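# Place circuit board on test fixture and clamp it down

## Task

Move the circuit board resting in front of the test fixture onto the fixture, then secure it using both of the fixture's clamps.

## Robot and tools

Robot: two arms on a table, left_arm (left hand, base near y = +0.245 m) and right_arm (right hand, base near y = -0.367 m), each yawed very slightly. Each hand has index, middle and ring fingers plus a thumb, sixteen motors per hand. A camera stand sits behind the arms. Anything that leaves the table, or is set down off it, fails the task; now and then a loose object gets nudged by an outside push.

Frames. Scene frame: origin at table-top height midway between the nominal bases, +x out over the table, +z up, +y toward left_arm (not the image left). Fixed cameras and the table use the scene frame. Each arm's reported hand pose, velocities, Hand target and wrist-camera pose are in that arm's own base frame. Reported positions can be a few cm off, more at long reach.

Hand point axes (right hand): +z along straight fingers toward the tips, +x across the palm away from the thumb, +y out of the palm face (palm surface at y = -0.062). Straight fingertips reach about z = +0.12; fingers curl toward +y. A rigid mast on the palm side near the wrist (x +0.05 to +0.10, z -0.16 to -0.11) can collide with things. The left hand mirrors this, with +x toward the thumb, so the mast sits at negative x. Fingertips have rubber caps. The right arm's elbow sags under load, so its hand ends up lower than commanded; aim higher to compensate.

execute_actions(actions, cameras). actions is a list of actions run one after another, each lasting 0.5 s (15 control steps of 1/30 s). One action is a table of 1 to 15 rows; if shorter, its last row is held for the remaining steps. Every row is one list of 48 numbers in [-1, 1] covering both arms, always all 48 even if one arm is idle, in this order:
1-6: left arm dx, dy, dz, rx, ry, rz.
7-22: left hand hinge goals.
23: left current_limit. 24: left speed.
25-30: right arm dx, dy, dz, rx, ry, rz.
31-46: right hand hinge goals.
47: right current_limit. 48: right speed.

Arm numbers are offsets, not poses: they shift the hand point's target relative to the Hand target at the start of that action, along that arm's base axes, rotating about the target's position. Every row in an action is measured from that same start, not from the previous row; a new action starts from the updated Hand target, so repeating an offset keeps moving. Scale: 1.0 = 0.6 m for dx, dy, dz and 180 degrees for the rotation vector rx, ry, rz. A translation longer than 1.0 is shortened along its direction. Commanded orientation is clipped to within 40 degrees of the measured one each step. The hand often stops short of the target; an all-zero action re-requests it, and any remaining gap can be sent as an extra offset. To stop pushing into something, command the target back past the hand point.

Hand numbers are absolute goals, not offsets: each maps linearly between the hinge's two stops. Order per hand: index_abd, index_mcp, index_pip, index_dip, middle_abd, middle_mcp, middle_pip, middle_dip, ring_abd, ring_mcp, ring_pip, ring_dip, thumb_cmc, thumb_axl, thumb_mcp, thumb_ipl. Degrees at +1 / -1, and value that is straight: _abd +60/-60, 0.00 (toward +1 swings away from the thumb); _mcp +128/-18, -0.75; _pip +108/-29, -0.58; _dip +117/-21, -0.70 (toward +1 curls toward the palm); thumb_cmc +120/-20, -0.71 (toward +1 brings thumb in front of the palm); thumb_axl +140/-27, -0.68 (rolls the thumb); thumb_mcp +109/-69, -0.23; thumb_ipl +108/-77, -0.17. A zero is a real goal, so to keep a hand unchanged resend its hand_goal, hand_current_limit and hand_speed. current_limit maps -1..+1 to 0..550 mA (minimum 11 mA); very low values may not lift a finger. speed maps to (speed+1)/2 of 8.5 rad/s. Start values: current_limit +0.4, speed -0.6; the last sent values persist. A finger only squeezes while its goal lies past the object surface.

cameras: list of names (cam_high, cam_low, cam_left_wrist, cam_right_wrist) or ["all"]; [] for none. Omitted/null gives all images only for an empty actions list. An unknown name invalidates the call. An empty actions list just reports state and images.

Results: per arm end_effector_position (m) and end_effector_quat_wxyz in base frame, Hand target, joint positions, velocities ("within noise" when still), joint torques (include arm weight; numbers 3 and 4 wrap at ±28 N m), step readings during motion, and per hand hand_goal, hand_measured, hand_current_ma, hand_state (moving, goal, blocked, overload), hand_current_limit, hand_speed. Contact cannot be inferred from a few-cm pose error alone.

zoom_image(camera, region): enlarges [x0, y0, x1, y1] pixels (origin top-left, at most 504 x 504) from that camera's latest image; only cameras in the most recent images. Sizes: cam_high and cam_low 896x504, wrist cameras 616x616 fisheye.

finished_scene(scene): ends the scene irreversibly; the board must stay clamped on the fixture with the robot let go. Scene 1 may be skipped this way.

Avoid: dropping or releasing moving parts, slamming or hard pushes, hitting fixed or heavy objects, arms touching or one hand gripping the other's fingers. Motor current at 495 mA or more for 5 s shuts that motor down for 10 s. Joint motors heat when holding loads, stretched out or pushing toward unreachable poses; at 100 °C the arm falls for 30-60 s, sometimes with no MOTOR HOT warning. Near-singular wrist poses can swing the whole arm.

Each tool is called after "Call:" as name(argument=value, ...), one argument or row to a line, values as JSON.

## Session

Call:
execute_actions(
  actions=[],
  cameras=["all"],
)

Scene clock: 0.00 s.
left_arm: end_effector_position=(+0.5283, +0.1977, +0.3128) hand_goal=(+0.000, -0.754, -0.576, -0.696, +0.000, -0.754, -0.576, -0.696, +0.000, -0.754, -0.576, -0.696, -0.714, -0.678, -0.226, -0.168) hand_measured=(+0.000, -0.754, -0.576, -0.696, +0.000, -0.754, -0.576, -0.696, +0.000, -0.754, -0.576, -0.696, -0.714, -0.678, -0.226, -0.168) hand_current_ma=(+0, +0, +0, +0, +0, +0, +0, +0, +0, +0, +0, +0, +0, +0, +0, +0) hand_state=(goal, goal, goal, goal, goal, goal, goal, goal, goal, goal, goal, goal, goal, goal, goal, goal) hand_current_limit=0.40 hand_speed=-0.60 end_effector_quat_wxyz=(-0.011, -0.135, +0.907, +0.399) | right_arm: end_effector_position=(+0.4574, -0.1582, +0.3299) hand_goal=(+0.000, -0.754, -0.576, -0.696, +0.000, -0.754, -0.576, -0.696, +0.000, -0.754, -0.576, -0.696, -0.714, -0.678, -0.226, -0.168) hand_measured=(+0.000, -0.754, -0.576, -0.696, +0.000, -0.754, -0.576, -0.696, +0.000, -0.754, -0.576, -0.696, -0.714, -0.678, -0.226, -0.168) hand_current_ma=(+0, +0, +0, +0, +0, +0, +0, +0, +0, +0, +0, +0, +0, +0, +0, +0) hand_state=(goal, goal, goal, goal, goal, goal, goal, goal, goal, goal, goal, goal, goal, goal, goal, goal) hand_current_limit=0.40 hand_speed=-0.60 end_effector_quat_wxyz=(+0.097, +0.948, +0.269, +0.143)
Joint positions: left_arm=[0.04 1.94 1.901 -1.676 -0.811 -1.888] | right_arm=[-0.147 1.278 1.364 -1.314 0.059 0.861]
Joint velocities: within noise
Joint torques (N m): no reading
Heat: left arm: hottest elbow 30 °C; right arm: hottest elbow 34 °C.
Hand target: left_arm +0.5319, +0.1979, +0.3209; +0.001, -0.140, +0.907, +0.398 | right_arm +0.4622, -0.1590, +0.3427; +0.103, +0.945, +0.268, +0.156
camera_calibration:
cam_left_wrist: T_world_to_cam=[[0.91205, -0.180877, -0.368033, -0.368308], [-0.165105, -0.983482, 0.0741921, 0.207758], [-0.375373, -0.00690291, -0.926848, 0.615694], [0, 0, 0, 1]] pos_world=[0.601332, 0.141958, 0.419692]
cam_right_wrist: T_world_to_cam=[[-0.329142, -0.940634, -0.0829043, 0.0707551], [-0.857542, 0.260997, 0.443286, 0.243625], [-0.395332, 0.216998, -0.892538, 0.625717], [0, 0, 0, 1]] pos_world=[0.479573, -0.13281, 0.456347]

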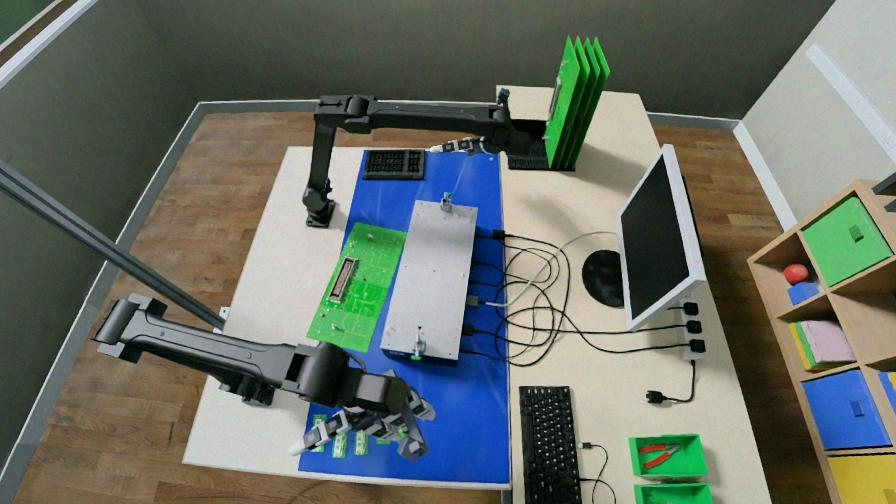

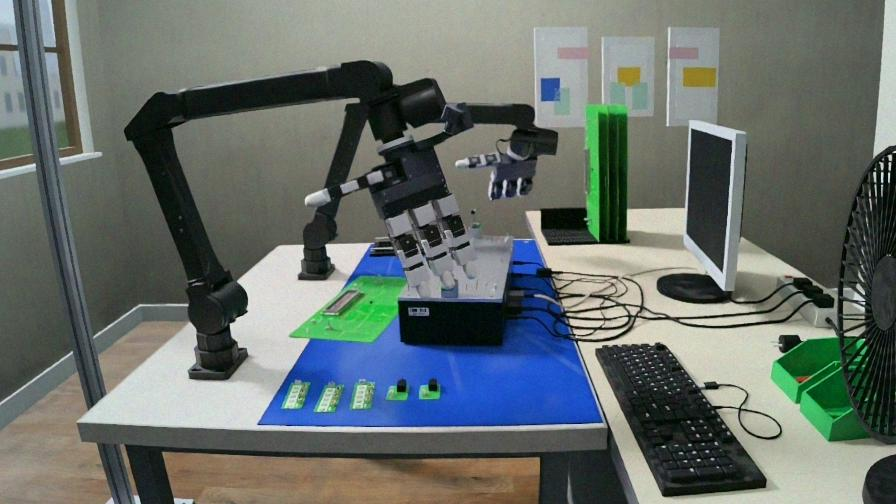

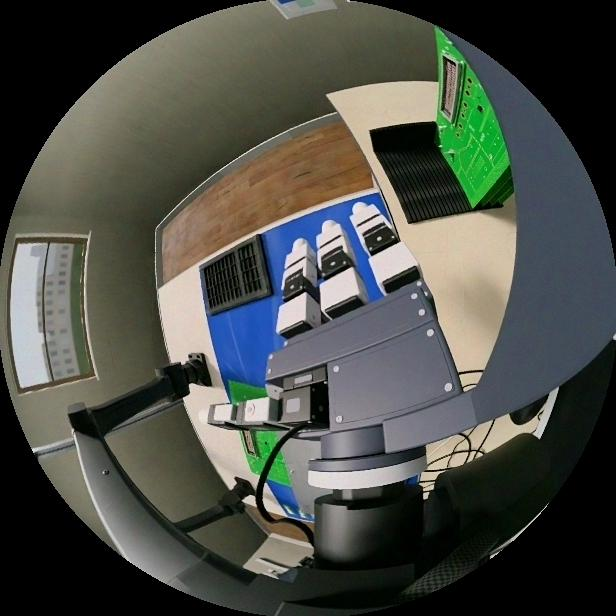

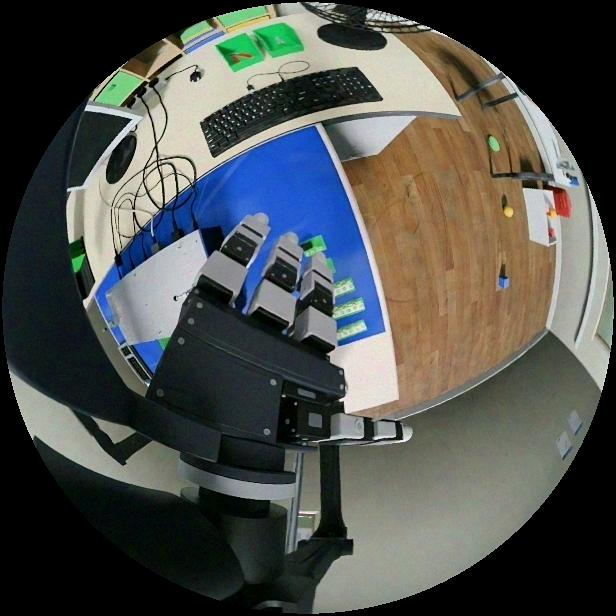

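Call:
zoom_image(
  camera="cam_high",
  region=[290, 180, 500, 380],
)

Call:
zoom_image(
  camera="cam_high",
  region=[370, 180, 490, 280],
)

Call:
zoom_image(
  camera="cam_high",
  region=[370, 280, 490, 380],
)

Call:
zoom_image(
  camera="cam_high",
  region=[295, 210, 415, 360],
)

Scaled by 2.400 from the camera's 896x504 image, which has a finer 1280x720 frame.

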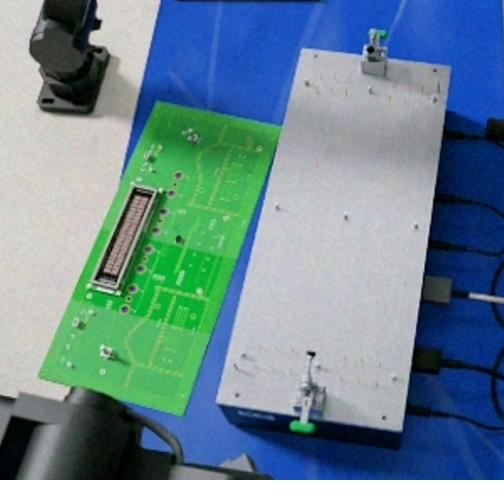

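Scaled by 4.200 from the camera's 896x504 image, which has a finer 1280x720 frame.

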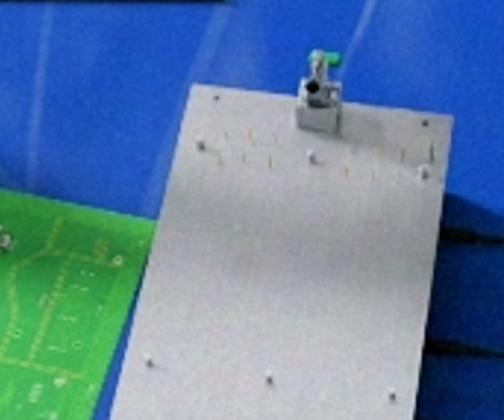

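Scaled by 4.200 from the camera's 896x504 image, which has a finer 1280x720 frame.

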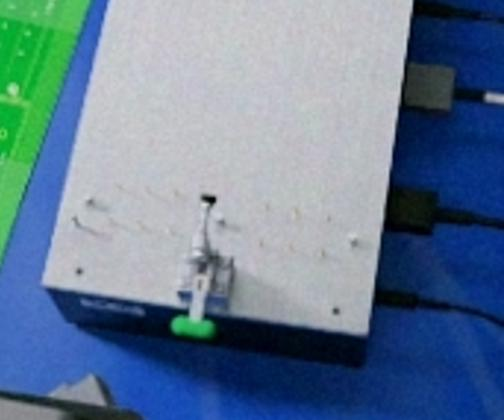

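Scaled by 3.360 from the camera's 896x504 image, which has a finer 1280x720 frame.

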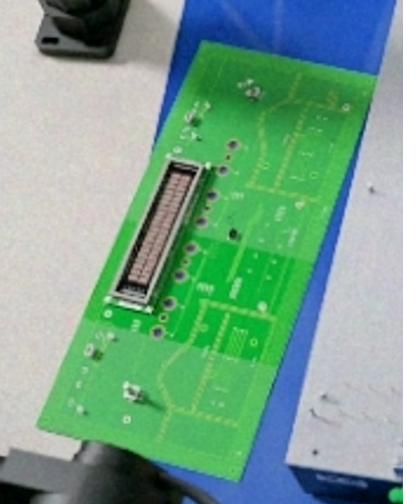

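Call:
execute_actions(
  actions=[
    [[-0.06,-0.03,0,-0.0497,0.0591,-0.1521,0,0.9,-0.576,-0.696,-0.1,-0.754,0.416,-0.696,0.1,-0.754,0.416,-0.696,-0.714,-0.678,-0.226,-0.168,0.3,-0.5,-0.06,0.08,0,-0.0032,0.0306,0.0647,0,0.9,-0.576,-0.696,-0.1,-0.754,0.416,-0.696,0.1,-0.754,0.416,-0.696,-0.714,-0.678,-0.226,-0.168,0.3,-0.5]],
    [[-0.12,-0.11,0,-0.0497,0.0591,-0.1521,0,0.9,-0.576,-0.696,-0.1,-0.754,0.416,-0.696,0.1,-0.754,0.416,-0.696,-0.714,-0.678,-0.226,-0.168,0.3,-0.5,-0.11,0.13,0,-0.0032,0.0306,0.0647,0,0.9,-0.576,-0.696,-0.1,-0.754,0.416,-0.696,0.1,-0.754,0.416,-0.696,-0.714,-0.678,-0.226,-0.168,0.3,-0.5]],
    [[-0.13,-0.13,0,-0.0497,0.0591,-0.1521,0,0.9,-0.576,-0.696,-0.1,-0.754,0.416,-0.696,0.1,-0.754,0.416,-0.696,-0.714,-0.678,-0.226,-0.168,0.3,-0.5,-0.12,0.14,-0.04,-0.0032,0.0306,0.0647,0,0.9,-0.576,-0.696,-0.1,-0.754,0.416,-0.696,0.1,-0.754,0.416,-0.696,-0.714,-0.678,-0.226,-0.168,0.3,-0.5]],
    [[-0.144,-0.141,-0.03,-0.0497,0.0591,-0.1521,0,0.9,-0.576,-0.696,-0.1,-0.754,0.416,-0.696,0.1,-0.754,0.416,-0.696,-0.714,-0.678,-0.226,-0.168,0.3,-0.5,-0.1197,0.143,-0.08,-0.0032,0.0306,0.0647,0,0.9,-0.576,-0.696,-0.1,-0.754,0.416,-0.696,0.1,-0.754,0.416,-0.696,-0.714,-0.678,-0.226,-0.168,0.3,-0.5]],
  ],
  cameras=["all"],
)

Scene clock: 17.83 s.
left_arm: end_effector_position=(+0.2607, -0.0456, +0.3030) hand_goal=(+0.000, +0.900, -0.576, -0.696, -0.100, -0.754, +0.416, -0.696, +0.100, -0.754, +0.416, -0.696, -0.714, -0.678, -0.226, -0.168) hand_measured=(+0.000, +0.886, -0.576, -0.696, -0.098, -0.756, +0.410, -0.696, +0.098, -0.756, +0.410, -0.696, -0.716, -0.678, -0.224, -0.168) hand_current_ma=(+0, -8, +0, +0, +0, +0, -2, +0, +0, +0, -1, +0, +0, +0, +1, +0) hand_state=(goal, goal, goal, goal, goal, goal, goal, goal, goal, goal, goal, goal, goal, goal, goal, goal) hand_current_limit=0.30 hand_speed=-0.50 end_effector_quat_wxyz=(+0.063, +0.751, +0.655, +0.047) | right_arm: end_effector_position=(+0.2168, +0.1330, +0.2708) hand_goal=(+0.000, +0.900, -0.576, -0.696, -0.100, -0.754, +0.416, -0.696, +0.100, -0.754, +0.416, -0.696, -0.714, -0.678, -0.226, -0.168) hand_measured=(+0.000, +0.880, -0.576, -0.696, -0.098, -0.754, +0.412, -0.696, +0.096, -0.754, +0.412, -0.696, -0.714, -0.678, -0.224, -0.168) hand_current_ma=(+0, -7, +0, +0, +0, +0, +0, +0, +0, +0, +0, +0, +0, +0, +0, +0) hand_state=(goal, goal, goal, goal, goal, goal, goal, goal, goal, goal, goal, goal, goal, goal, goal, goal) hand_current_limit=0.30 hand_speed=-0.50 end_effector_quat_wxyz=(-0.003, +0.772, +0.635, +0.001)
Joint positions: left_arm=[-0.329 0.706 0.989 -1.696 -0.018 -0.191] | right_arm=[0.893 0.902 1.031 -1.695 -0.004 1.087]
Joint torques (N m): left_arm=[-0.32 -1.9 9.37 0.5 -0.05 0.01] | right_arm=[1.55 -3.25 7.68 0.31 0.26 0.3]
Heat: left arm: hottest elbow 32 °C; right arm: hottest elbow 38 °C.
Hand target: left_arm +0.2596, -0.0489, +0.3029; +0.000, +0.764, +0.646, +0.000 | right_arm +0.2163, +0.1367, +0.2708; +0.000, +0.773, +0.634, +0.000
Off the commanded pose: left_arm 0.003 m, 9 deg | right_arm 0.004 m, 0 deg.
joint sent to its limit (left arm) — joint 4 (wrist pitch), lower limit. The joint targets are off in orientation, not in position.
Step readings (end_effector_position of left_arm | right_arm):
0: (+0.5283, +0.1977, +0.3128) | (+0.4574, -0.1582, +0.3299)
1: (+0.5283, +0.1976, +0.3124) | (+0.4574, -0.1582, +0.3298)
2: (+0.5279, +0.1966, +0.3090) | (+0.4569, -0.1567, +0.3296)
4: (+0.5163, +0.1936, +0.2978) | (+0.4508, -0.1502, +0.3281)
8: (+0.4911, +0.1839, +0.2896) | (+0.4341, -0.1294, +0.3307)
15: (+0.4874, +0.1766, +0.3215) | (+0.4265, -0.1171, +0.3430)
16: (+0.4870, +0.1760, +0.3247) | (+0.4262, -0.1166, +0.3425)
17: (+0.4846, +0.1726, +0.3231) | (+0.4238, -0.1143, +0.3406)
19: (+0.4667, +0.1618, +0.3106) | (+0.4098, -0.1002, +0.3330)
23: (+0.4278, +0.1299, +0.2970) | (+0.3786, -0.0597, +0.3293)
30: (+0.4152, +0.1137, +0.3276) | (+0.3627, -0.0379, +0.3442)
31: (+0.4152, +0.1125, +0.3285) | (+0.3622, -0.0370, +0.3437)
32: (+0.4137, +0.1072, +0.3250) | (+0.3597, -0.0347, +0.3415)
34: (+0.3988, +0.0907, +0.3106) | (+0.3460, -0.0174, +0.3310)
38: (+0.3575, +0.0563, +0.3003) | (+0.3125, +0.0263, +0.3147)
45: (+0.3381, +0.0418, +0.3198) | (+0.2958, +0.0497, +0.3190)
46: (+0.3382, +0.0393, +0.3186) | (+0.2948, +0.0509, +0.3183)
47: (+0.3366, +0.0332, +0.3141) | (+0.2922, +0.0537, +0.3159)
49: (+0.3236, +0.0117, +0.3011) | (+0.2777, +0.0725, +0.3019)
53: (+0.2823, -0.0213, +0.2903) | (+0.2418, +0.1153, +0.2742)
60: (+0.2607, -0.0411, +0.3071) | (+0.2204, +0.1354, +0.2705)
camera_calibration:
cam_left_wrist: T_world_to_cam=[[-0.695673, -0.712935, -0.0881021, 0.138091], [-0.588469, 0.495244, 0.639092, -0.0683759], [-0.411999, 0.496445, -0.764068, 0.487724], [0, 0, 0, 1]] pos_world=[0.256771, -0.109815, 0.428519]
cam_right_wrist: T_world_to_cam=[[0.442962, -0.89318, -0.0775592, 0.0854807], [-0.594112, -0.357225, 0.720709, -0.0625452], [-0.671428, -0.273167, -0.688886, 0.484521], [0, 0, 0, 1]] pos_world=[0.250298, 0.186362, 0.385487]

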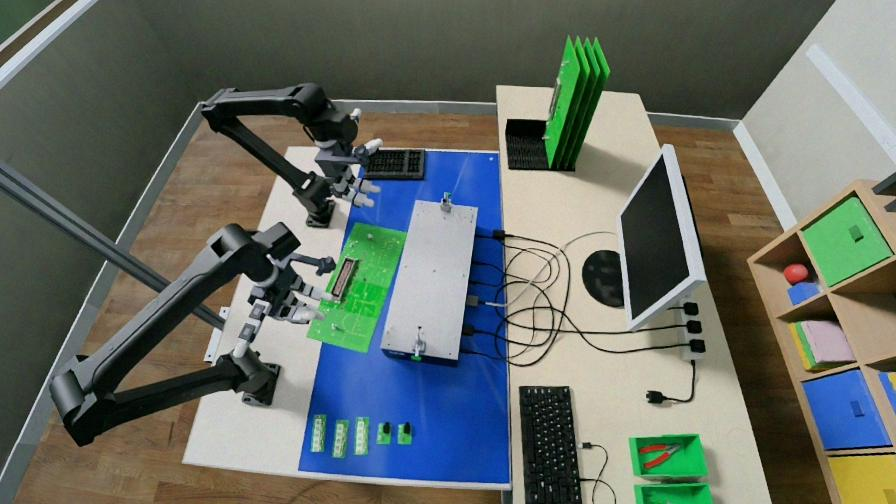

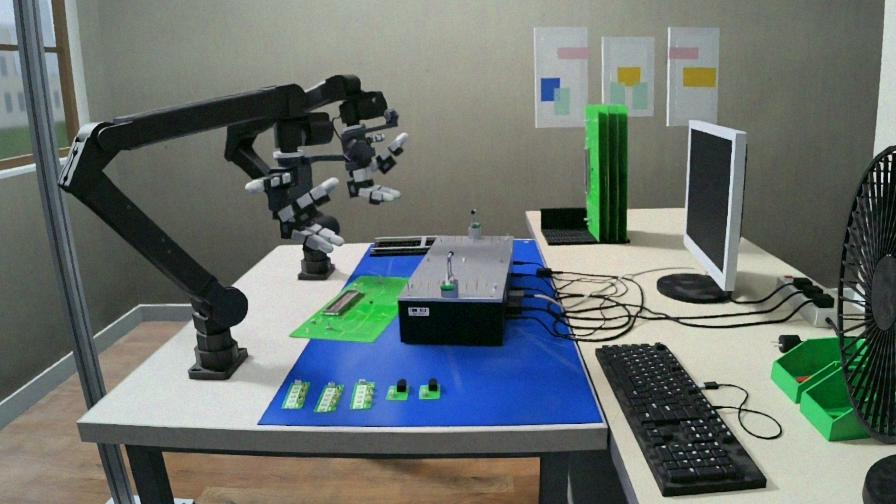

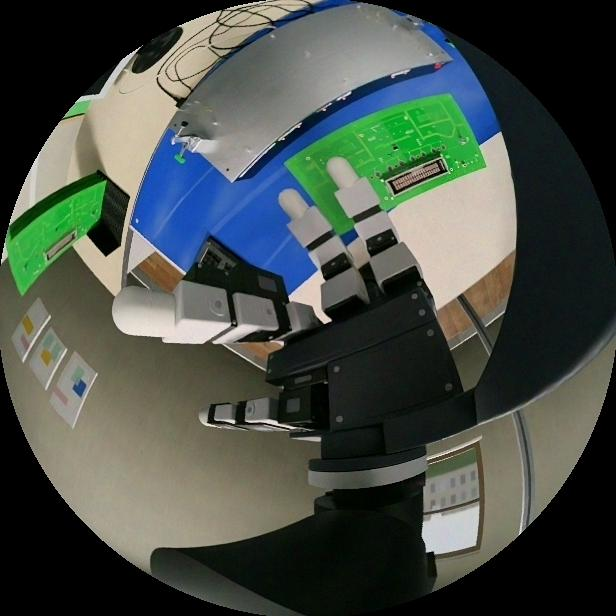

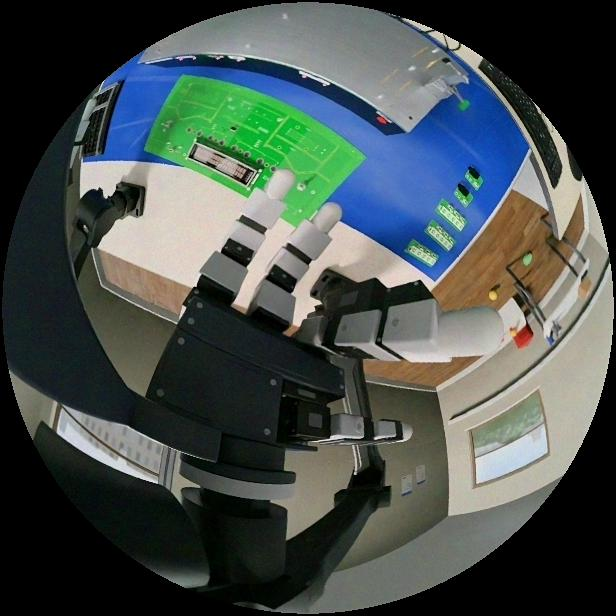

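Call:
execute_actions(
  actions=[
    [[0,0,-0.25,0,0,0,0,0.9,-0.576,-0.696,-0.1,-0.754,0.416,-0.696,0.1,-0.754,0.416,-0.696,-0.714,-0.678,-0.226,-0.168,0.3,-0.5,0,0,-0.2,0,0,0,0,0.9,-0.576,-0.696,-0.1,-0.754,0.416,-0.696,0.1,-0.754,0.416,-0.696,-0.714,-0.678,-0.226,-0.168,0.3,-0.5]],
    [[0,0,-0.03,0,0,0,0,0.9,-0.576,-0.696,-0.1,-0.754,0.416,-0.696,0.1,-0.754,0.416,-0.696,-0.714,-0.678,-0.226,-0.168,0.3,-0.5,0,0,-0.02,0,0,0,0,0.9,-0.576,-0.696,-0.1,-0.754,0.416,-0.696,0.1,-0.754,0.416,-0.696,-0.714,-0.678,-0.226,-0.168,0.3,-0.5]],
  ],
  cameras=["cam_high","cam_left_wrist","cam_right_wrist"],
)

Call:
zoom_image(
  camera="cam_left_wrist",
  region=[240, 60, 480, 280],
)

Call:
zoom_image(
  camera="cam_right_wrist",
  region=[160, 80, 400, 300],
)

Scene clock: 20.33 s.
left_arm: end_effector_position=(+0.2555, -0.0481, +0.1345) hand_goal=(+0.000, +0.900, -0.576, -0.696, -0.100, -0.754, +0.416, -0.696, +0.100, -0.754, +0.416, -0.696, -0.714, -0.678, -0.226, -0.168) hand_measured=(+0.000, +0.890, -0.576, -0.696, -0.098, -0.756, +0.412, -0.696, +0.098, -0.756, +0.412, -0.696, -0.716, -0.678, -0.222, -0.168) hand_current_ma=(+0, -4, +0, +0, +0, +0, -1, +0, +0, +0, -1, +0, +0, +0, +1, +0) hand_state=(goal, goal, goal, goal, goal, goal, goal, goal, goal, goal, goal, goal, goal, goal, goal, goal) hand_current_limit=0.30 hand_speed=-0.50 end_effector_quat_wxyz=(-0.003, +0.762, +0.648, -0.001) | right_arm: end_effector_position=(+0.2165, +0.1330, +0.1415) hand_goal=(+0.000, +0.900, -0.576, -0.696, -0.100, -0.754, +0.416, -0.696, +0.100, -0.754, +0.416, -0.696, -0.714, -0.678, -0.226, -0.168) hand_measured=(+0.000, +0.888, -0.576, -0.696, -0.098, -0.754, +0.412, -0.696, +0.098, -0.754, +0.412, -0.696, -0.714, -0.678, -0.222, -0.168) hand_current_ma=(+0, -3, +0, +0, +0, +0, +0, +0, +0, +0, +0, +0, +0, +0, +0, +0) hand_state=(goal, goal, goal, goal, goal, goal, goal, goal, goal, goal, goal, goal, goal, goal, goal, goal) hand_current_limit=0.30 hand_speed=-0.50 end_effector_quat_wxyz=(-0.001, +0.773, +0.634, -0.001)
Joint positions: left_arm=[-0.325 0.786 0.618 -1.408 -0.002 -0.163] | right_arm=[0.896 0.924 0.701 -1.349 -0.003 1.093]
Joint torques (N m): left_arm=[0.73 -2.26 9.44 0.94 -0.11 -0.01] | right_arm=[0.56 -3.55 7.06 0.55 0.29 0.31]
Heat: left arm: hottest elbow 33 °C; right arm: hottest elbow 38 °C.
Hand target: left_arm +0.2595, -0.0488, +0.1349; +0.000, +0.764, +0.645, +0.000 | right_arm +0.2163, +0.1367, +0.1387; +0.000, +0.773, +0.634, -0.001
Off the commanded pose: left_arm 0.004 m, 1 deg | right_arm 0.005 m, 0 deg.
Step readings (end_effector_position of left_arm | right_arm):
0: (+0.2607, -0.0457, +0.3030) | (+0.2168, +0.1330, +0.2708)
1: (+0.2603, -0.0456, +0.3014) | (+0.2167, +0.1328, +0.2698)
2: (+0.2609, -0.0463, +0.2953) | (+0.2174, +0.1337, +0.2646)
4: (+0.2581, -0.0469, +0.2638) | (+0.2167, +0.1336, +0.2364)
8: (+0.2371, -0.0415, +0.1757) | (+0.2053, +0.1207, +0.1712)
15: (+0.2460, -0.0451, +0.1452) | (+0.2131, +0.1293, +0.1532)
16: (+0.2472, -0.0454, +0.1454) | (+0.2140, +0.1302, +0.1533)
17: (+0.2491, -0.0460, +0.1460) | (+0.2148, +0.1311, +0.1530)
19: (+0.2535, -0.0475, +0.1460) | (+0.2163, +0.1329, +0.1509)
23: (+0.2556, -0.0482, +0.1398) | (+0.2161, +0.1325, +0.1441)
30: (+0.2552, -0.0479, +0.1344) | (+0.2164, +0.1328, +0.1414)
camera_calibration:
cam_left_wrist: T_world_to_cam=[[-0.720715, -0.693225, -0.00311184, 0.113839], [-0.465915, 0.481058, 0.742635, -0.00841698], [-0.513316, 0.536678, -0.669689, 0.373161], [0, 0, 0, 1]] pos_world=[0.269673, -0.117302, 0.256507]
cam_right_wrist: T_world_to_cam=[[0.439846, -0.895033, -0.0738275, 0.075954], [-0.594359, -0.351739, 0.723199, 0.0294539], [-0.673255, -0.274216, -0.686683, 0.395374], [0, 0, 0, 1]] pos_world=[0.250286, 0.186759, 0.255803]
Images, in order (width x height): cam_high 896x504, cam_left_wrist 616x616, cam_right_wrist 616x616.

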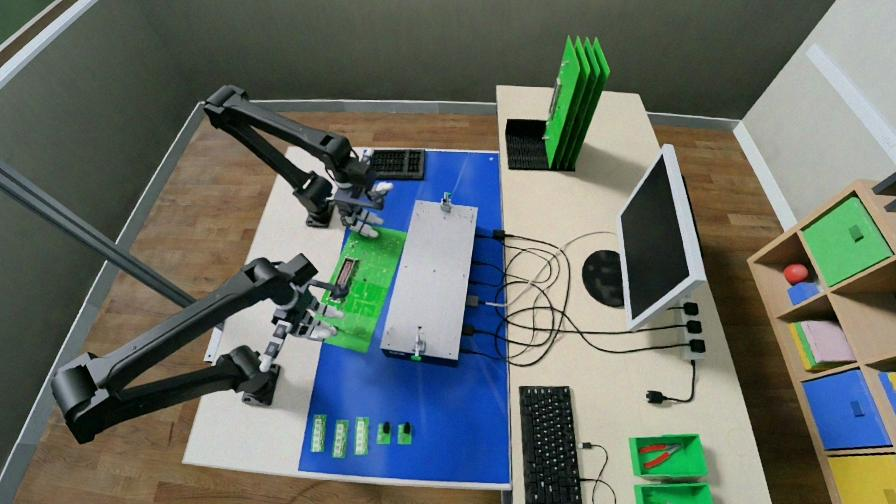

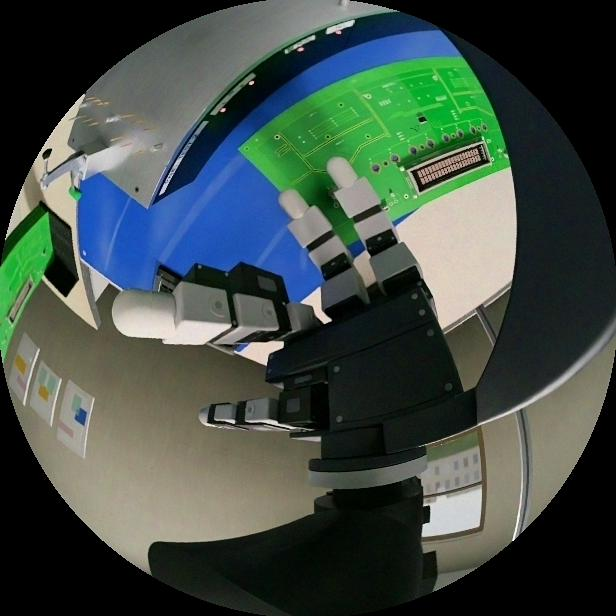

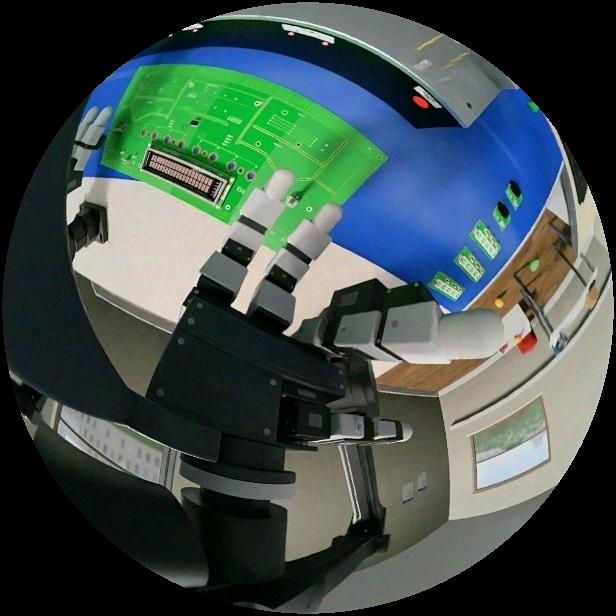

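Scaled by 2.100 from the camera's 616x616 image, which has a finer 880x880 frame.

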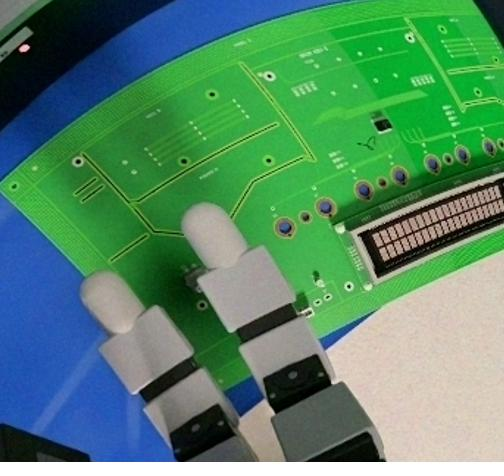

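Scaled by 2.100 from the camera's 616x616 image, which has a finer 880x880 frame.

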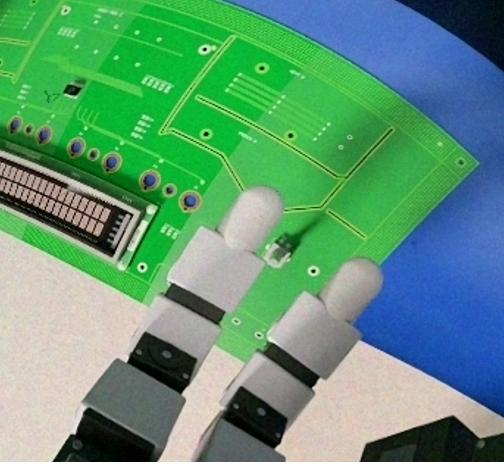

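Call:
execute_actions(
  actions=[
    [[-0.0007,-0.0088,-0.0608,0,0,0,0,0.9,-0.576,-0.696,-0.1,-0.754,0.416,-0.696,0.1,-0.754,0.416,-0.696,-0.714,-0.678,-0.226,-0.168,0.3,-0.5,0.0095,0.0023,-0.0503,0,0,0,0,0.9,-0.576,-0.696,-0.1,-0.754,0.416,-0.696,0.1,-0.754,0.416,-0.696,-0.714,-0.678,-0.226,-0.168,0.3,-0.5]],
  ],
  cameras=["cam_left_wrist","cam_right_wrist"],
)

Call:
zoom_image(
  camera="cam_left_wrist",
  region=[240, 100, 440, 280],
)

Call:
zoom_image(
  camera="cam_right_wrist",
  region=[180, 100, 380, 280],
)

Scene clock: 25.77 s.
left_arm: end_effector_position=(+0.2548, -0.0516, +0.0965) hand_goal=(+0.000, +0.900, -0.576, -0.696, -0.100, -0.754, +0.416, -0.696, +0.100, -0.754, +0.416, -0.696, -0.714, -0.678, -0.226, -0.168) hand_measured=(+0.000, +0.890, -0.576, -0.696, -0.098, -0.756, +0.412, -0.696, +0.098, -0.756, +0.412, -0.696, -0.716, -0.678, -0.222, -0.168) hand_current_ma=(+0, -4, +0, +0, +0, +0, -1, +0, +0, +0, -1, +0, +0, +0, +1, +0) hand_state=(goal, goal, goal, goal, goal, goal, goal, goal, goal, goal, goal, goal, goal, goal, goal, goal) hand_current_limit=0.30 hand_speed=-0.50 end_effector_quat_wxyz=(-0.005, +0.766, +0.643, -0.002) | right_arm: end_effector_position=(+0.2192, +0.1363, +0.1107) hand_goal=(+0.000, +0.900, -0.576, -0.696, -0.100, -0.754, +0.416, -0.696, +0.100, -0.754, +0.416, -0.696, -0.714, -0.678, -0.226, -0.168) hand_measured=(+0.000, +0.888, -0.576, -0.696, -0.098, -0.754, +0.412, -0.696, +0.098, -0.754, +0.412, -0.696, -0.714, -0.678, -0.222, -0.168) hand_current_ma=(+0, -3, +0, +0, +0, +0, +0, +0, +0, +0, +0, +0, +0, +0, +0, +0) hand_state=(goal, goal, goal, goal, goal, goal, goal, goal, goal, goal, goal, goal, goal, goal, goal, goal) hand_current_limit=0.30 hand_speed=-0.50 end_effector_quat_wxyz=(-0.001, +0.773, +0.634, -0.002)
Joint positions: left_arm=[-0.34 0.823 0.532 -1.29 -0.002 -0.167] | right_arm=[0.896 0.969 0.642 -1.246 -0.002 1.093]
Joint torques (N m): left_arm=[-0.26 -2.67 9.4 0.87 -0.08 -0.23] | right_arm=[-0.85 -2.67 6.76 0.62 0.27 0.11]
Heat: left arm: hottest elbow 33 °C; right arm: hottest elbow 38 °C.
Hand target: left_arm +0.2592, -0.0541, +0.0985; +0.000, +0.764, +0.646, +0.000 | right_arm +0.2220, +0.1381, +0.1086; +0.000, +0.773, +0.634, +0.000
Off the commanded pose: left_arm 0.005 m, 1 deg | right_arm 0.004 m, 0 deg.
Step readings (end_effector_position of left_arm | right_arm):
0: (+0.2555, -0.0481, +0.1345) | (+0.2165, +0.1330, +0.1415)
1: (+0.2557, -0.0481, +0.1344) | (+0.2166, +0.1330, +0.1414)
2: (+0.2565, -0.0484, +0.1331) | (+0.2171, +0.1337, +0.1401)
4: (+0.2583, -0.0495, +0.1261) | (+0.2185, +0.1354, +0.1335)
8: (+0.2525, -0.0499, +0.1044) | (+0.2172, +0.1338, +0.1165)
15: (+0.2540, -0.0514, +0.0962) | (+0.2188, +0.1358, +0.1106)
camera_calibration:
cam_left_wrist: T_world_to_cam=[[-0.728308, -0.68525, -0.000709593, 0.112849], [-0.457707, 0.485696, 0.744717, 0.0191351], [-0.509972, 0.542708, -0.66738, 0.348495], [0, 0, 0, 1]] pos_world=[0.26867, -0.121095, 0.218409]
cam_right_wrist: T_world_to_cam=[[0.439739, -0.895177, -0.0727146, 0.0754194], [-0.593678, -0.350474, 0.724372, 0.0541023], [-0.673926, -0.275366, -0.685564, 0.377233], [0, 0, 0, 1]] pos_world=[0.253182, 0.190352, 0.224911]
Images, in order (width x height): cam_left_wrist 616x616, cam_right_wrist 616x616.

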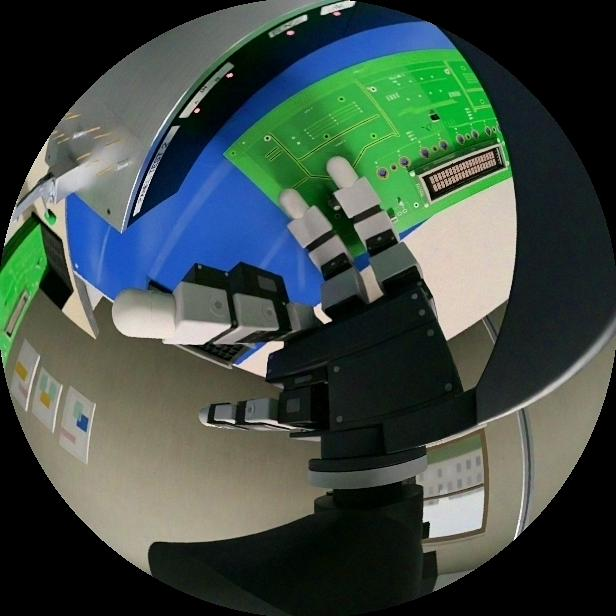

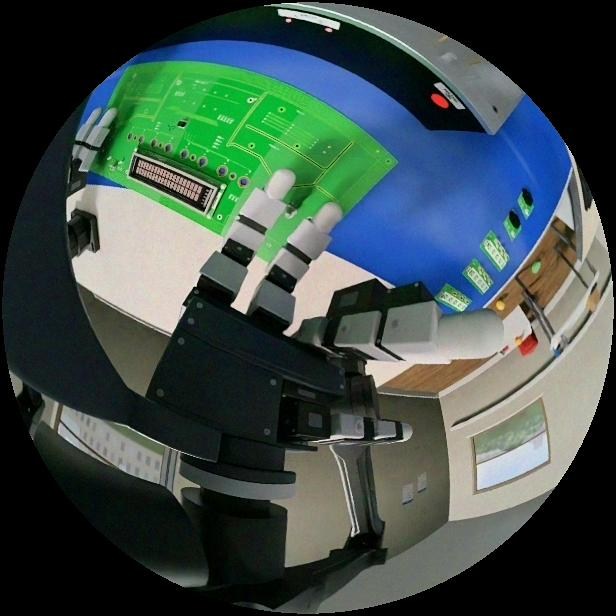

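Scaled by 2.520 from the camera's 616x616 image, which has a finer 880x880 frame.

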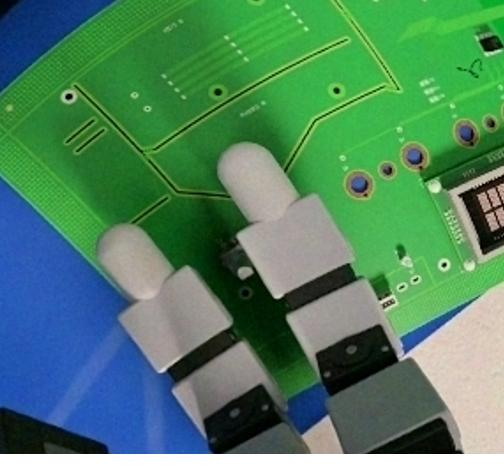

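Scaled by 2.520 from the camera's 616x616 image, which has a finer 880x880 frame.

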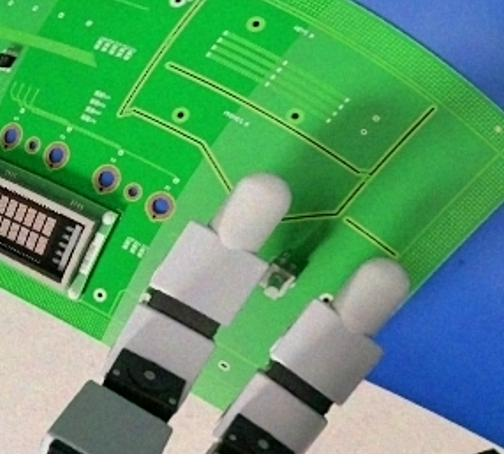

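Call:
execute_actions(
  actions=[
    [[-0.0012,0,-0.0275,0,0,0,0,0.9,-0.576,-0.696,-0.1,-0.754,0.416,-0.696,0.1,-0.754,0.416,-0.696,-0.714,-0.678,-0.226,-0.168,0.3,-0.5,0.0088,-0.003,-0.0282,0,0,0,0,0.9,-0.576,-0.696,-0.1,-0.754,0.416,-0.696,0.1,-0.754,0.416,-0.696,-0.714,-0.678,-0.226,-0.168,0.3,-0.5]],
  ],
  cameras=["cam_left_wrist","cam_right_wrist"],
)

Call:
zoom_image(
  camera="cam_left_wrist",
  region=[260, 120, 420, 280],
)

Call:
zoom_image(
  camera="cam_right_wrist",
  region=[200, 120, 360, 280],
)

Scene clock: 29.27 s.
left_arm: end_effector_position=(+0.2554, -0.0520, +0.0816) hand_goal=(+0.000, +0.900, -0.576, -0.696, -0.100, -0.754, +0.416, -0.696, +0.100, -0.754, +0.416, -0.696, -0.714, -0.678, -0.226, -0.168) hand_measured=(+0.000, +0.890, -0.576, -0.696, -0.098, -0.756, +0.412, -0.696, +0.098, -0.756, +0.412, -0.696, -0.716, -0.678, -0.222, -0.168) hand_current_ma=(+0, -4, +0, +0, +0, +0, -1, +0, +0, +0, -1, +0, +0, +0, +1, +0) hand_state=(goal, goal, goal, goal, goal, goal, goal, goal, goal, goal, goal, goal, goal, goal, goal, goal) hand_current_limit=0.30 hand_speed=-0.50 end_effector_quat_wxyz=(-0.003, +0.765, +0.643, -0.001) | right_arm: end_effector_position=(+0.2231, +0.1368, +0.0945) hand_goal=(+0.000, +0.900, -0.576, -0.696, -0.100, -0.754, +0.416, -0.696, +0.100, -0.754, +0.416, -0.696, -0.714, -0.678, -0.226, -0.168) hand_measured=(+0.000, +0.888, -0.576, -0.696, -0.098, -0.754, +0.412, -0.696, +0.098, -0.754, +0.412, -0.696, -0.714, -0.678, -0.222, -0.168) hand_current_ma=(+0, -3, +0, +0, +0, +0, +0, +0, +0, +0, +0, +0, +0, +0, +0, +0) hand_state=(goal, goal, goal, goal, goal, goal, goal, goal, goal, goal, goal, goal, goal, goal, goal, goal) hand_current_limit=0.30 hand_speed=-0.50 end_effector_quat_wxyz=(-0.001, +0.773, +0.635, -0.001)
Joint positions: left_arm=[-0.341 0.841 0.498 -1.234 -0.002 -0.168] | right_arm=[0.884 0.997 0.613 -1.187 -0.002 1.08]
Joint torques (N m): left_arm=[-0.09 -2.9 9.05 0.92 -0.08 -0.22] | right_arm=[-0.79 -3.31 6.41 0.68 0.23 0.03]
Heat: left arm: hottest elbow 33 °C; right arm: hottest elbow 38 °C.
Hand target: left_arm +0.2584, -0.0541, +0.0819; +0.000, +0.764, +0.646, +0.000 | right_arm +0.2273, +0.1363, +0.0916; +0.000, +0.773, +0.634, -0.001
Off the commanded pose: left_arm 0.004 m, 1 deg | right_arm 0.005 m, 0 deg.
Step readings (end_effector_position of left_arm | right_arm):
0: (+0.2549, -0.0517, +0.0965) | (+0.2192, +0.1363, +0.1107)
1: (+0.2549, -0.0516, +0.0964) | (+0.2194, +0.1365, +0.1107)
2: (+0.2556, -0.0518, +0.0962) | (+0.2198, +0.1369, +0.1101)
4: (+0.2572, -0.0525, +0.0940) | (+0.2211, +0.1383, +0.1069)
8: (+0.2555, -0.0521, +0.0855) | (+0.2213, +0.1367, +0.0979)
15: (+0.2552, -0.0519, +0.0815) | (+0.2227, +0.1365, +0.0945)
camera_calibration:
cam_left_wrist: T_world_to_cam=[[-0.728082, -0.685485, -0.002532, 0.113129], [-0.460583, 0.486463, 0.74244, 0.0316768], [-0.5077, 0.541724, -0.669908, 0.338612], [0, 0, 0, 1]] pos_world=[0.26887, -0.121295, 0.203607]
cam_right_wrist: T_world_to_cam=[[0.441269, -0.894384, -0.0732094, 0.0725827], [-0.594228, -0.35236, 0.723004, 0.068769], [-0.672439, -0.275536, -0.686954, 0.36874], [0, 0, 0, 1]] pos_world=[0.256791, 0.190749, 0.208901]
Images, in order (width x height): cam_left_wrist 616x616, cam_right_wrist 616x616.

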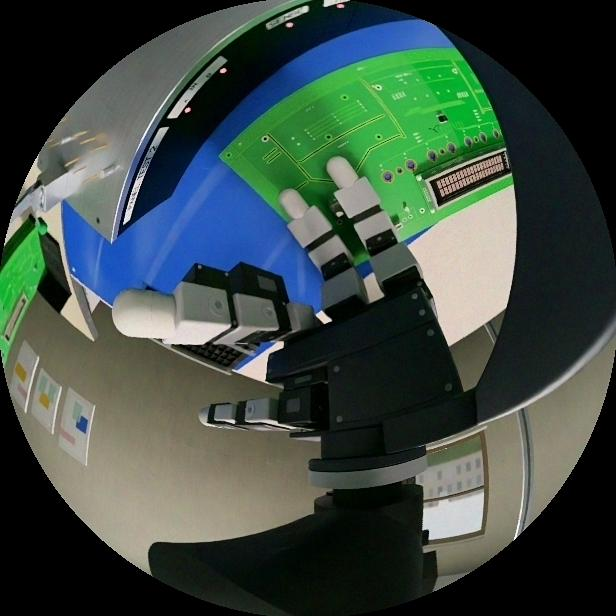

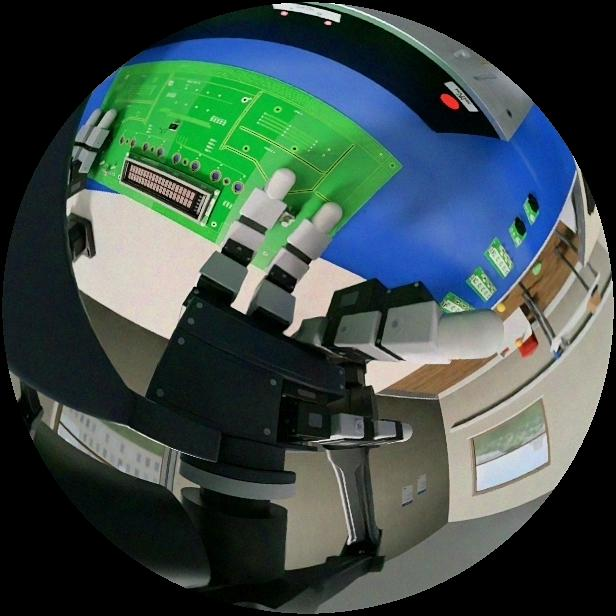

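Scaled by 3.150 from the camera's 616x616 image, which has a finer 880x880 frame.

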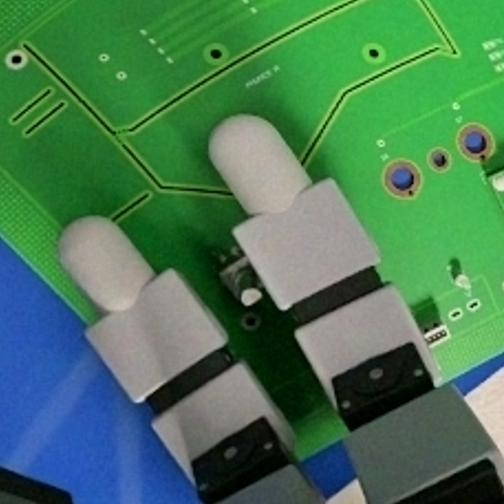

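Scaled by 3.150 from the camera's 616x616 image, which has a finer 880x880 frame.

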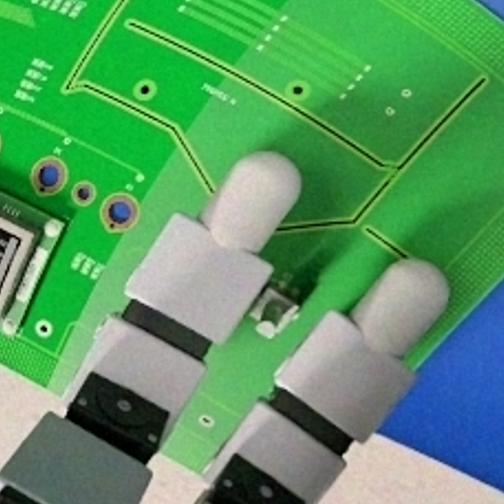

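Call:
execute_actions(
  actions=[
    [[0,-0.004,-0.002,0,0,0,0,0.9,-0.576,-0.696,0.5,-0.754,0.416,-0.696,-0.5,-0.754,0.416,-0.696,-0.714,-0.678,-0.226,-0.168,0.75,-0.6,0,0,-0.001,0,0,0,0,0.9,-0.576,-0.696,0.5,-0.754,0.416,-0.696,-0.5,-0.754,0.416,-0.696,-0.714,-0.678,-0.226,-0.168,0.75,-0.6]],
  ],
  cameras=["cam_left_wrist","cam_right_wrist","cam_high"],
)

Call:
zoom_image(
  camera="cam_left_wrist",
  region=[260, 120, 420, 280],
)

Call:
zoom_image(
  camera="cam_right_wrist",
  region=[200, 120, 360, 280],
)

Scene clock: 35.00 s.
left_arm: end_effector_position=(+0.2554, -0.0548, +0.0812) hand_goal=(+0.000, +0.900, -0.576, -0.696, +0.500, -0.754, +0.416, -0.696, -0.500, -0.754, +0.416, -0.696, -0.714, -0.678, -0.226, -0.168) hand_measured=(+0.000, +0.890, -0.576, -0.696, +0.088, -0.756, +0.416, -0.696, -0.084, -0.756, +0.414, -0.696, -0.716, -0.678, -0.222, -0.168) hand_current_ma=(+0, -4, +0, +0, -481, +0, +0, +0, +481, +0, +0, +0, +0, +0, +1, +0) hand_state=(goal, goal, goal, goal, blocked, goal, goal, goal, blocked, goal, goal, goal, goal, goal, goal, goal) hand_current_limit=0.75 hand_speed=-0.60 end_effector_quat_wxyz=(-0.002, +0.766, +0.643, -0.001) | right_arm: end_effector_position=(+0.2231, +0.1370, +0.0943) hand_goal=(+0.000, +0.900, -0.576, -0.696, +0.500, -0.754, +0.416, -0.696, -0.500, -0.754, +0.416, -0.696, -0.714, -0.678, -0.226, -0.168) hand_measured=(+0.000, +0.888, -0.576, -0.696, +0.164, -0.762, +0.418, -0.696, -0.148, -0.760, +0.420, -0.696, -0.714, -0.678, -0.222, -0.168) hand_current_ma=(+0, -3, +0, +0, -481, -1, +0, +0, +481, -1, +0, +0, +0, +0, +0, +0) hand_state=(goal, goal, goal, goal, blocked, goal, goal, goal, blocked, goal, goal, goal, goal, goal, goal, goal) hand_current_limit=0.75 hand_speed=-0.60 end_effector_quat_wxyz=(-0.001, +0.773, +0.635, -0.001)
Joint positions: left_arm=[-0.353 0.844 0.498 -1.23 0.001 -0.179] | right_arm=[0.884 0.997 0.612 -1.187 -0.002 1.079]
Joint torques (N m): left_arm=[0.03 -2.67 8.9 1.06 -0.18 -0.23] | right_arm=[-1.03 -3.55 6.5 0.73 0.29 0.06]
Heat: left arm: hottest elbow 34 °C; right arm: hottest elbow 38 °C.
Hand target: left_arm +0.2584, -0.0565, +0.0807; +0.000, +0.764, +0.646, +0.000 | right_arm +0.2273, +0.1364, +0.0910; +0.000, +0.773, +0.634, +0.000
Off the commanded pose: left_arm 0.003 m, 0 deg | right_arm 0.005 m, 0 deg.
Step readings (end_effector_position of left_arm | right_arm):
0: (+0.2554, -0.0520, +0.0816) | (+0.2232, +0.1369, +0.0945)
1: (+0.2554, -0.0521, +0.0816) | (+0.2232, +0.1369, +0.0945)
2: (+0.2554, -0.0523, +0.0816) | (+0.2232, +0.1369, +0.0945)
4: (+0.2556, -0.0532, +0.0815) | (+0.2232, +0.1369, +0.0945)
8: (+0.2555, -0.0550, +0.0812) | (+0.2232, +0.1371, +0.0945)
15: (+0.2554, -0.0549, +0.0812) | (+0.2231, +0.1370, +0.0943)
camera_calibration:
cam_left_wrist: T_world_to_cam=[[-0.72886, -0.684662, -0.00115133, 0.111299], [-0.460492, 0.488972, 0.740846, 0.0335585], [-0.506667, 0.540503, -0.671673, 0.33966], [0, 0, 0, 1]] pos_world=[0.26867, -0.123794, 0.203407]
cam_right_wrist: T_world_to_cam=[[0.441923, -0.894022, -0.0736771, 0.0725236], [-0.593942, -0.353161, 0.722849, 0.068989], [-0.672263, -0.275683, -0.687067, 0.368705], [0, 0, 0, 1]] pos_world=[0.256792, 0.190848, 0.2088]
Images, in order (width x height): cam_high 896x504, cam_left_wrist 616x616, cam_right_wrist 616x616.

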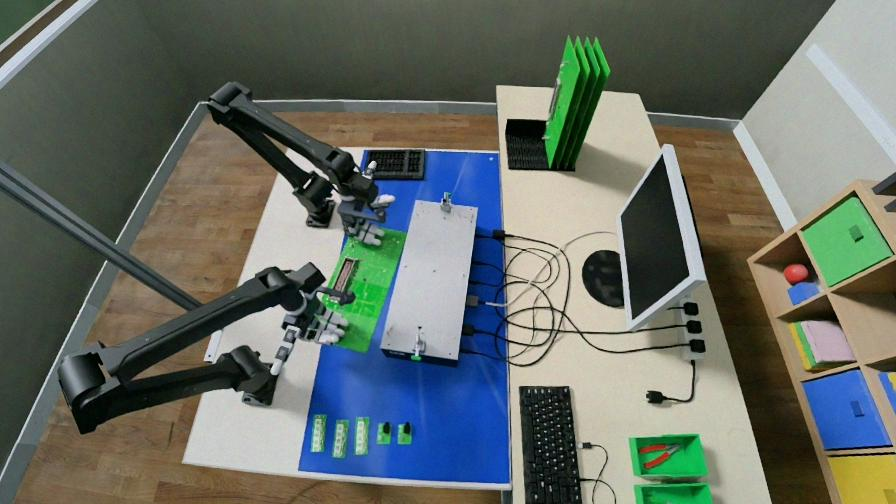

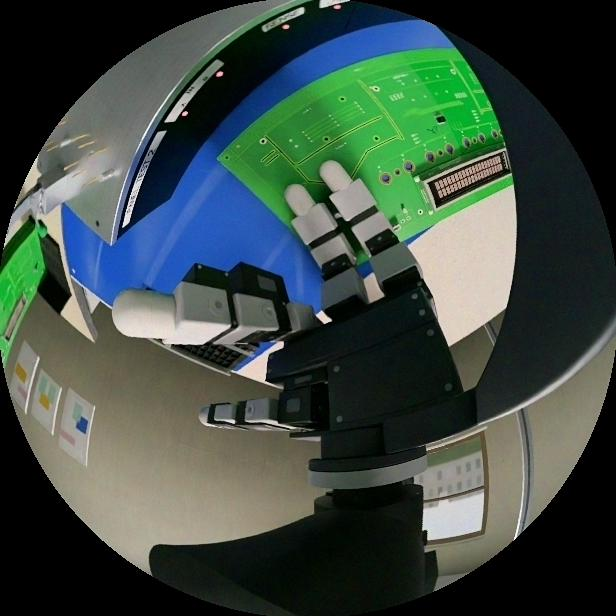

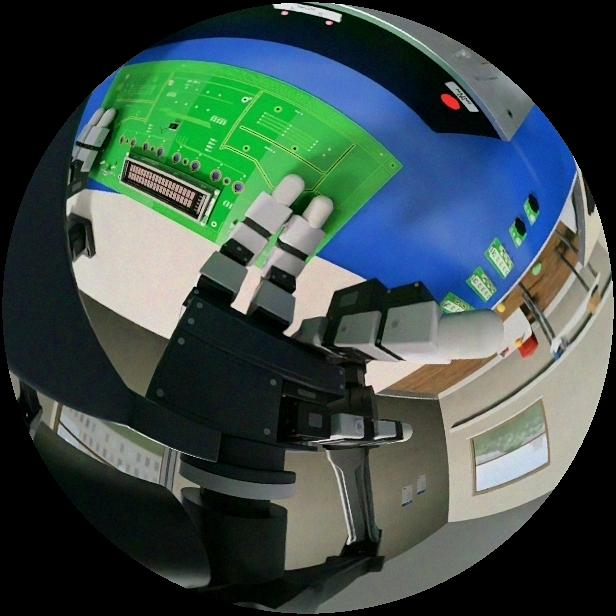

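Scaled by 3.150 from the camera's 616x616 image, which has a finer 880x880 frame.

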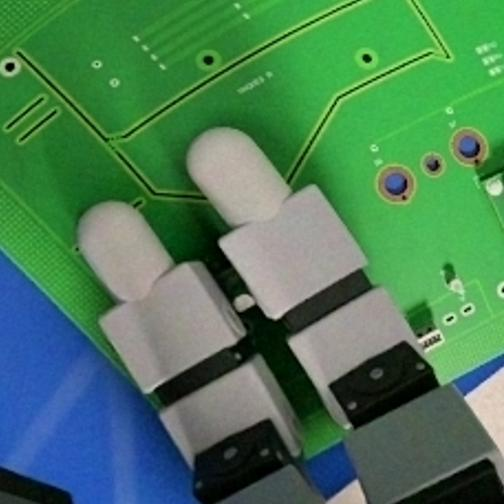

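Scaled by 3.150 from the camera's 616x616 image, which has a finer 880x880 frame.

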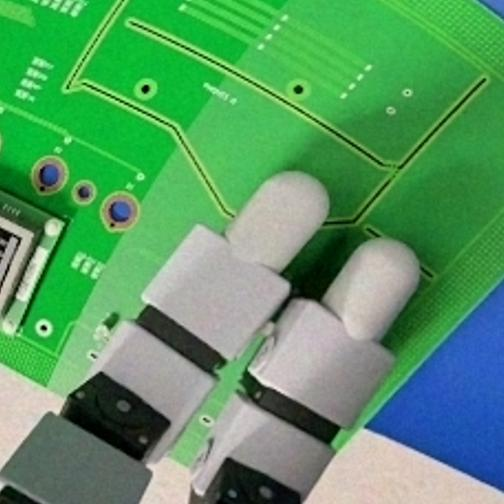

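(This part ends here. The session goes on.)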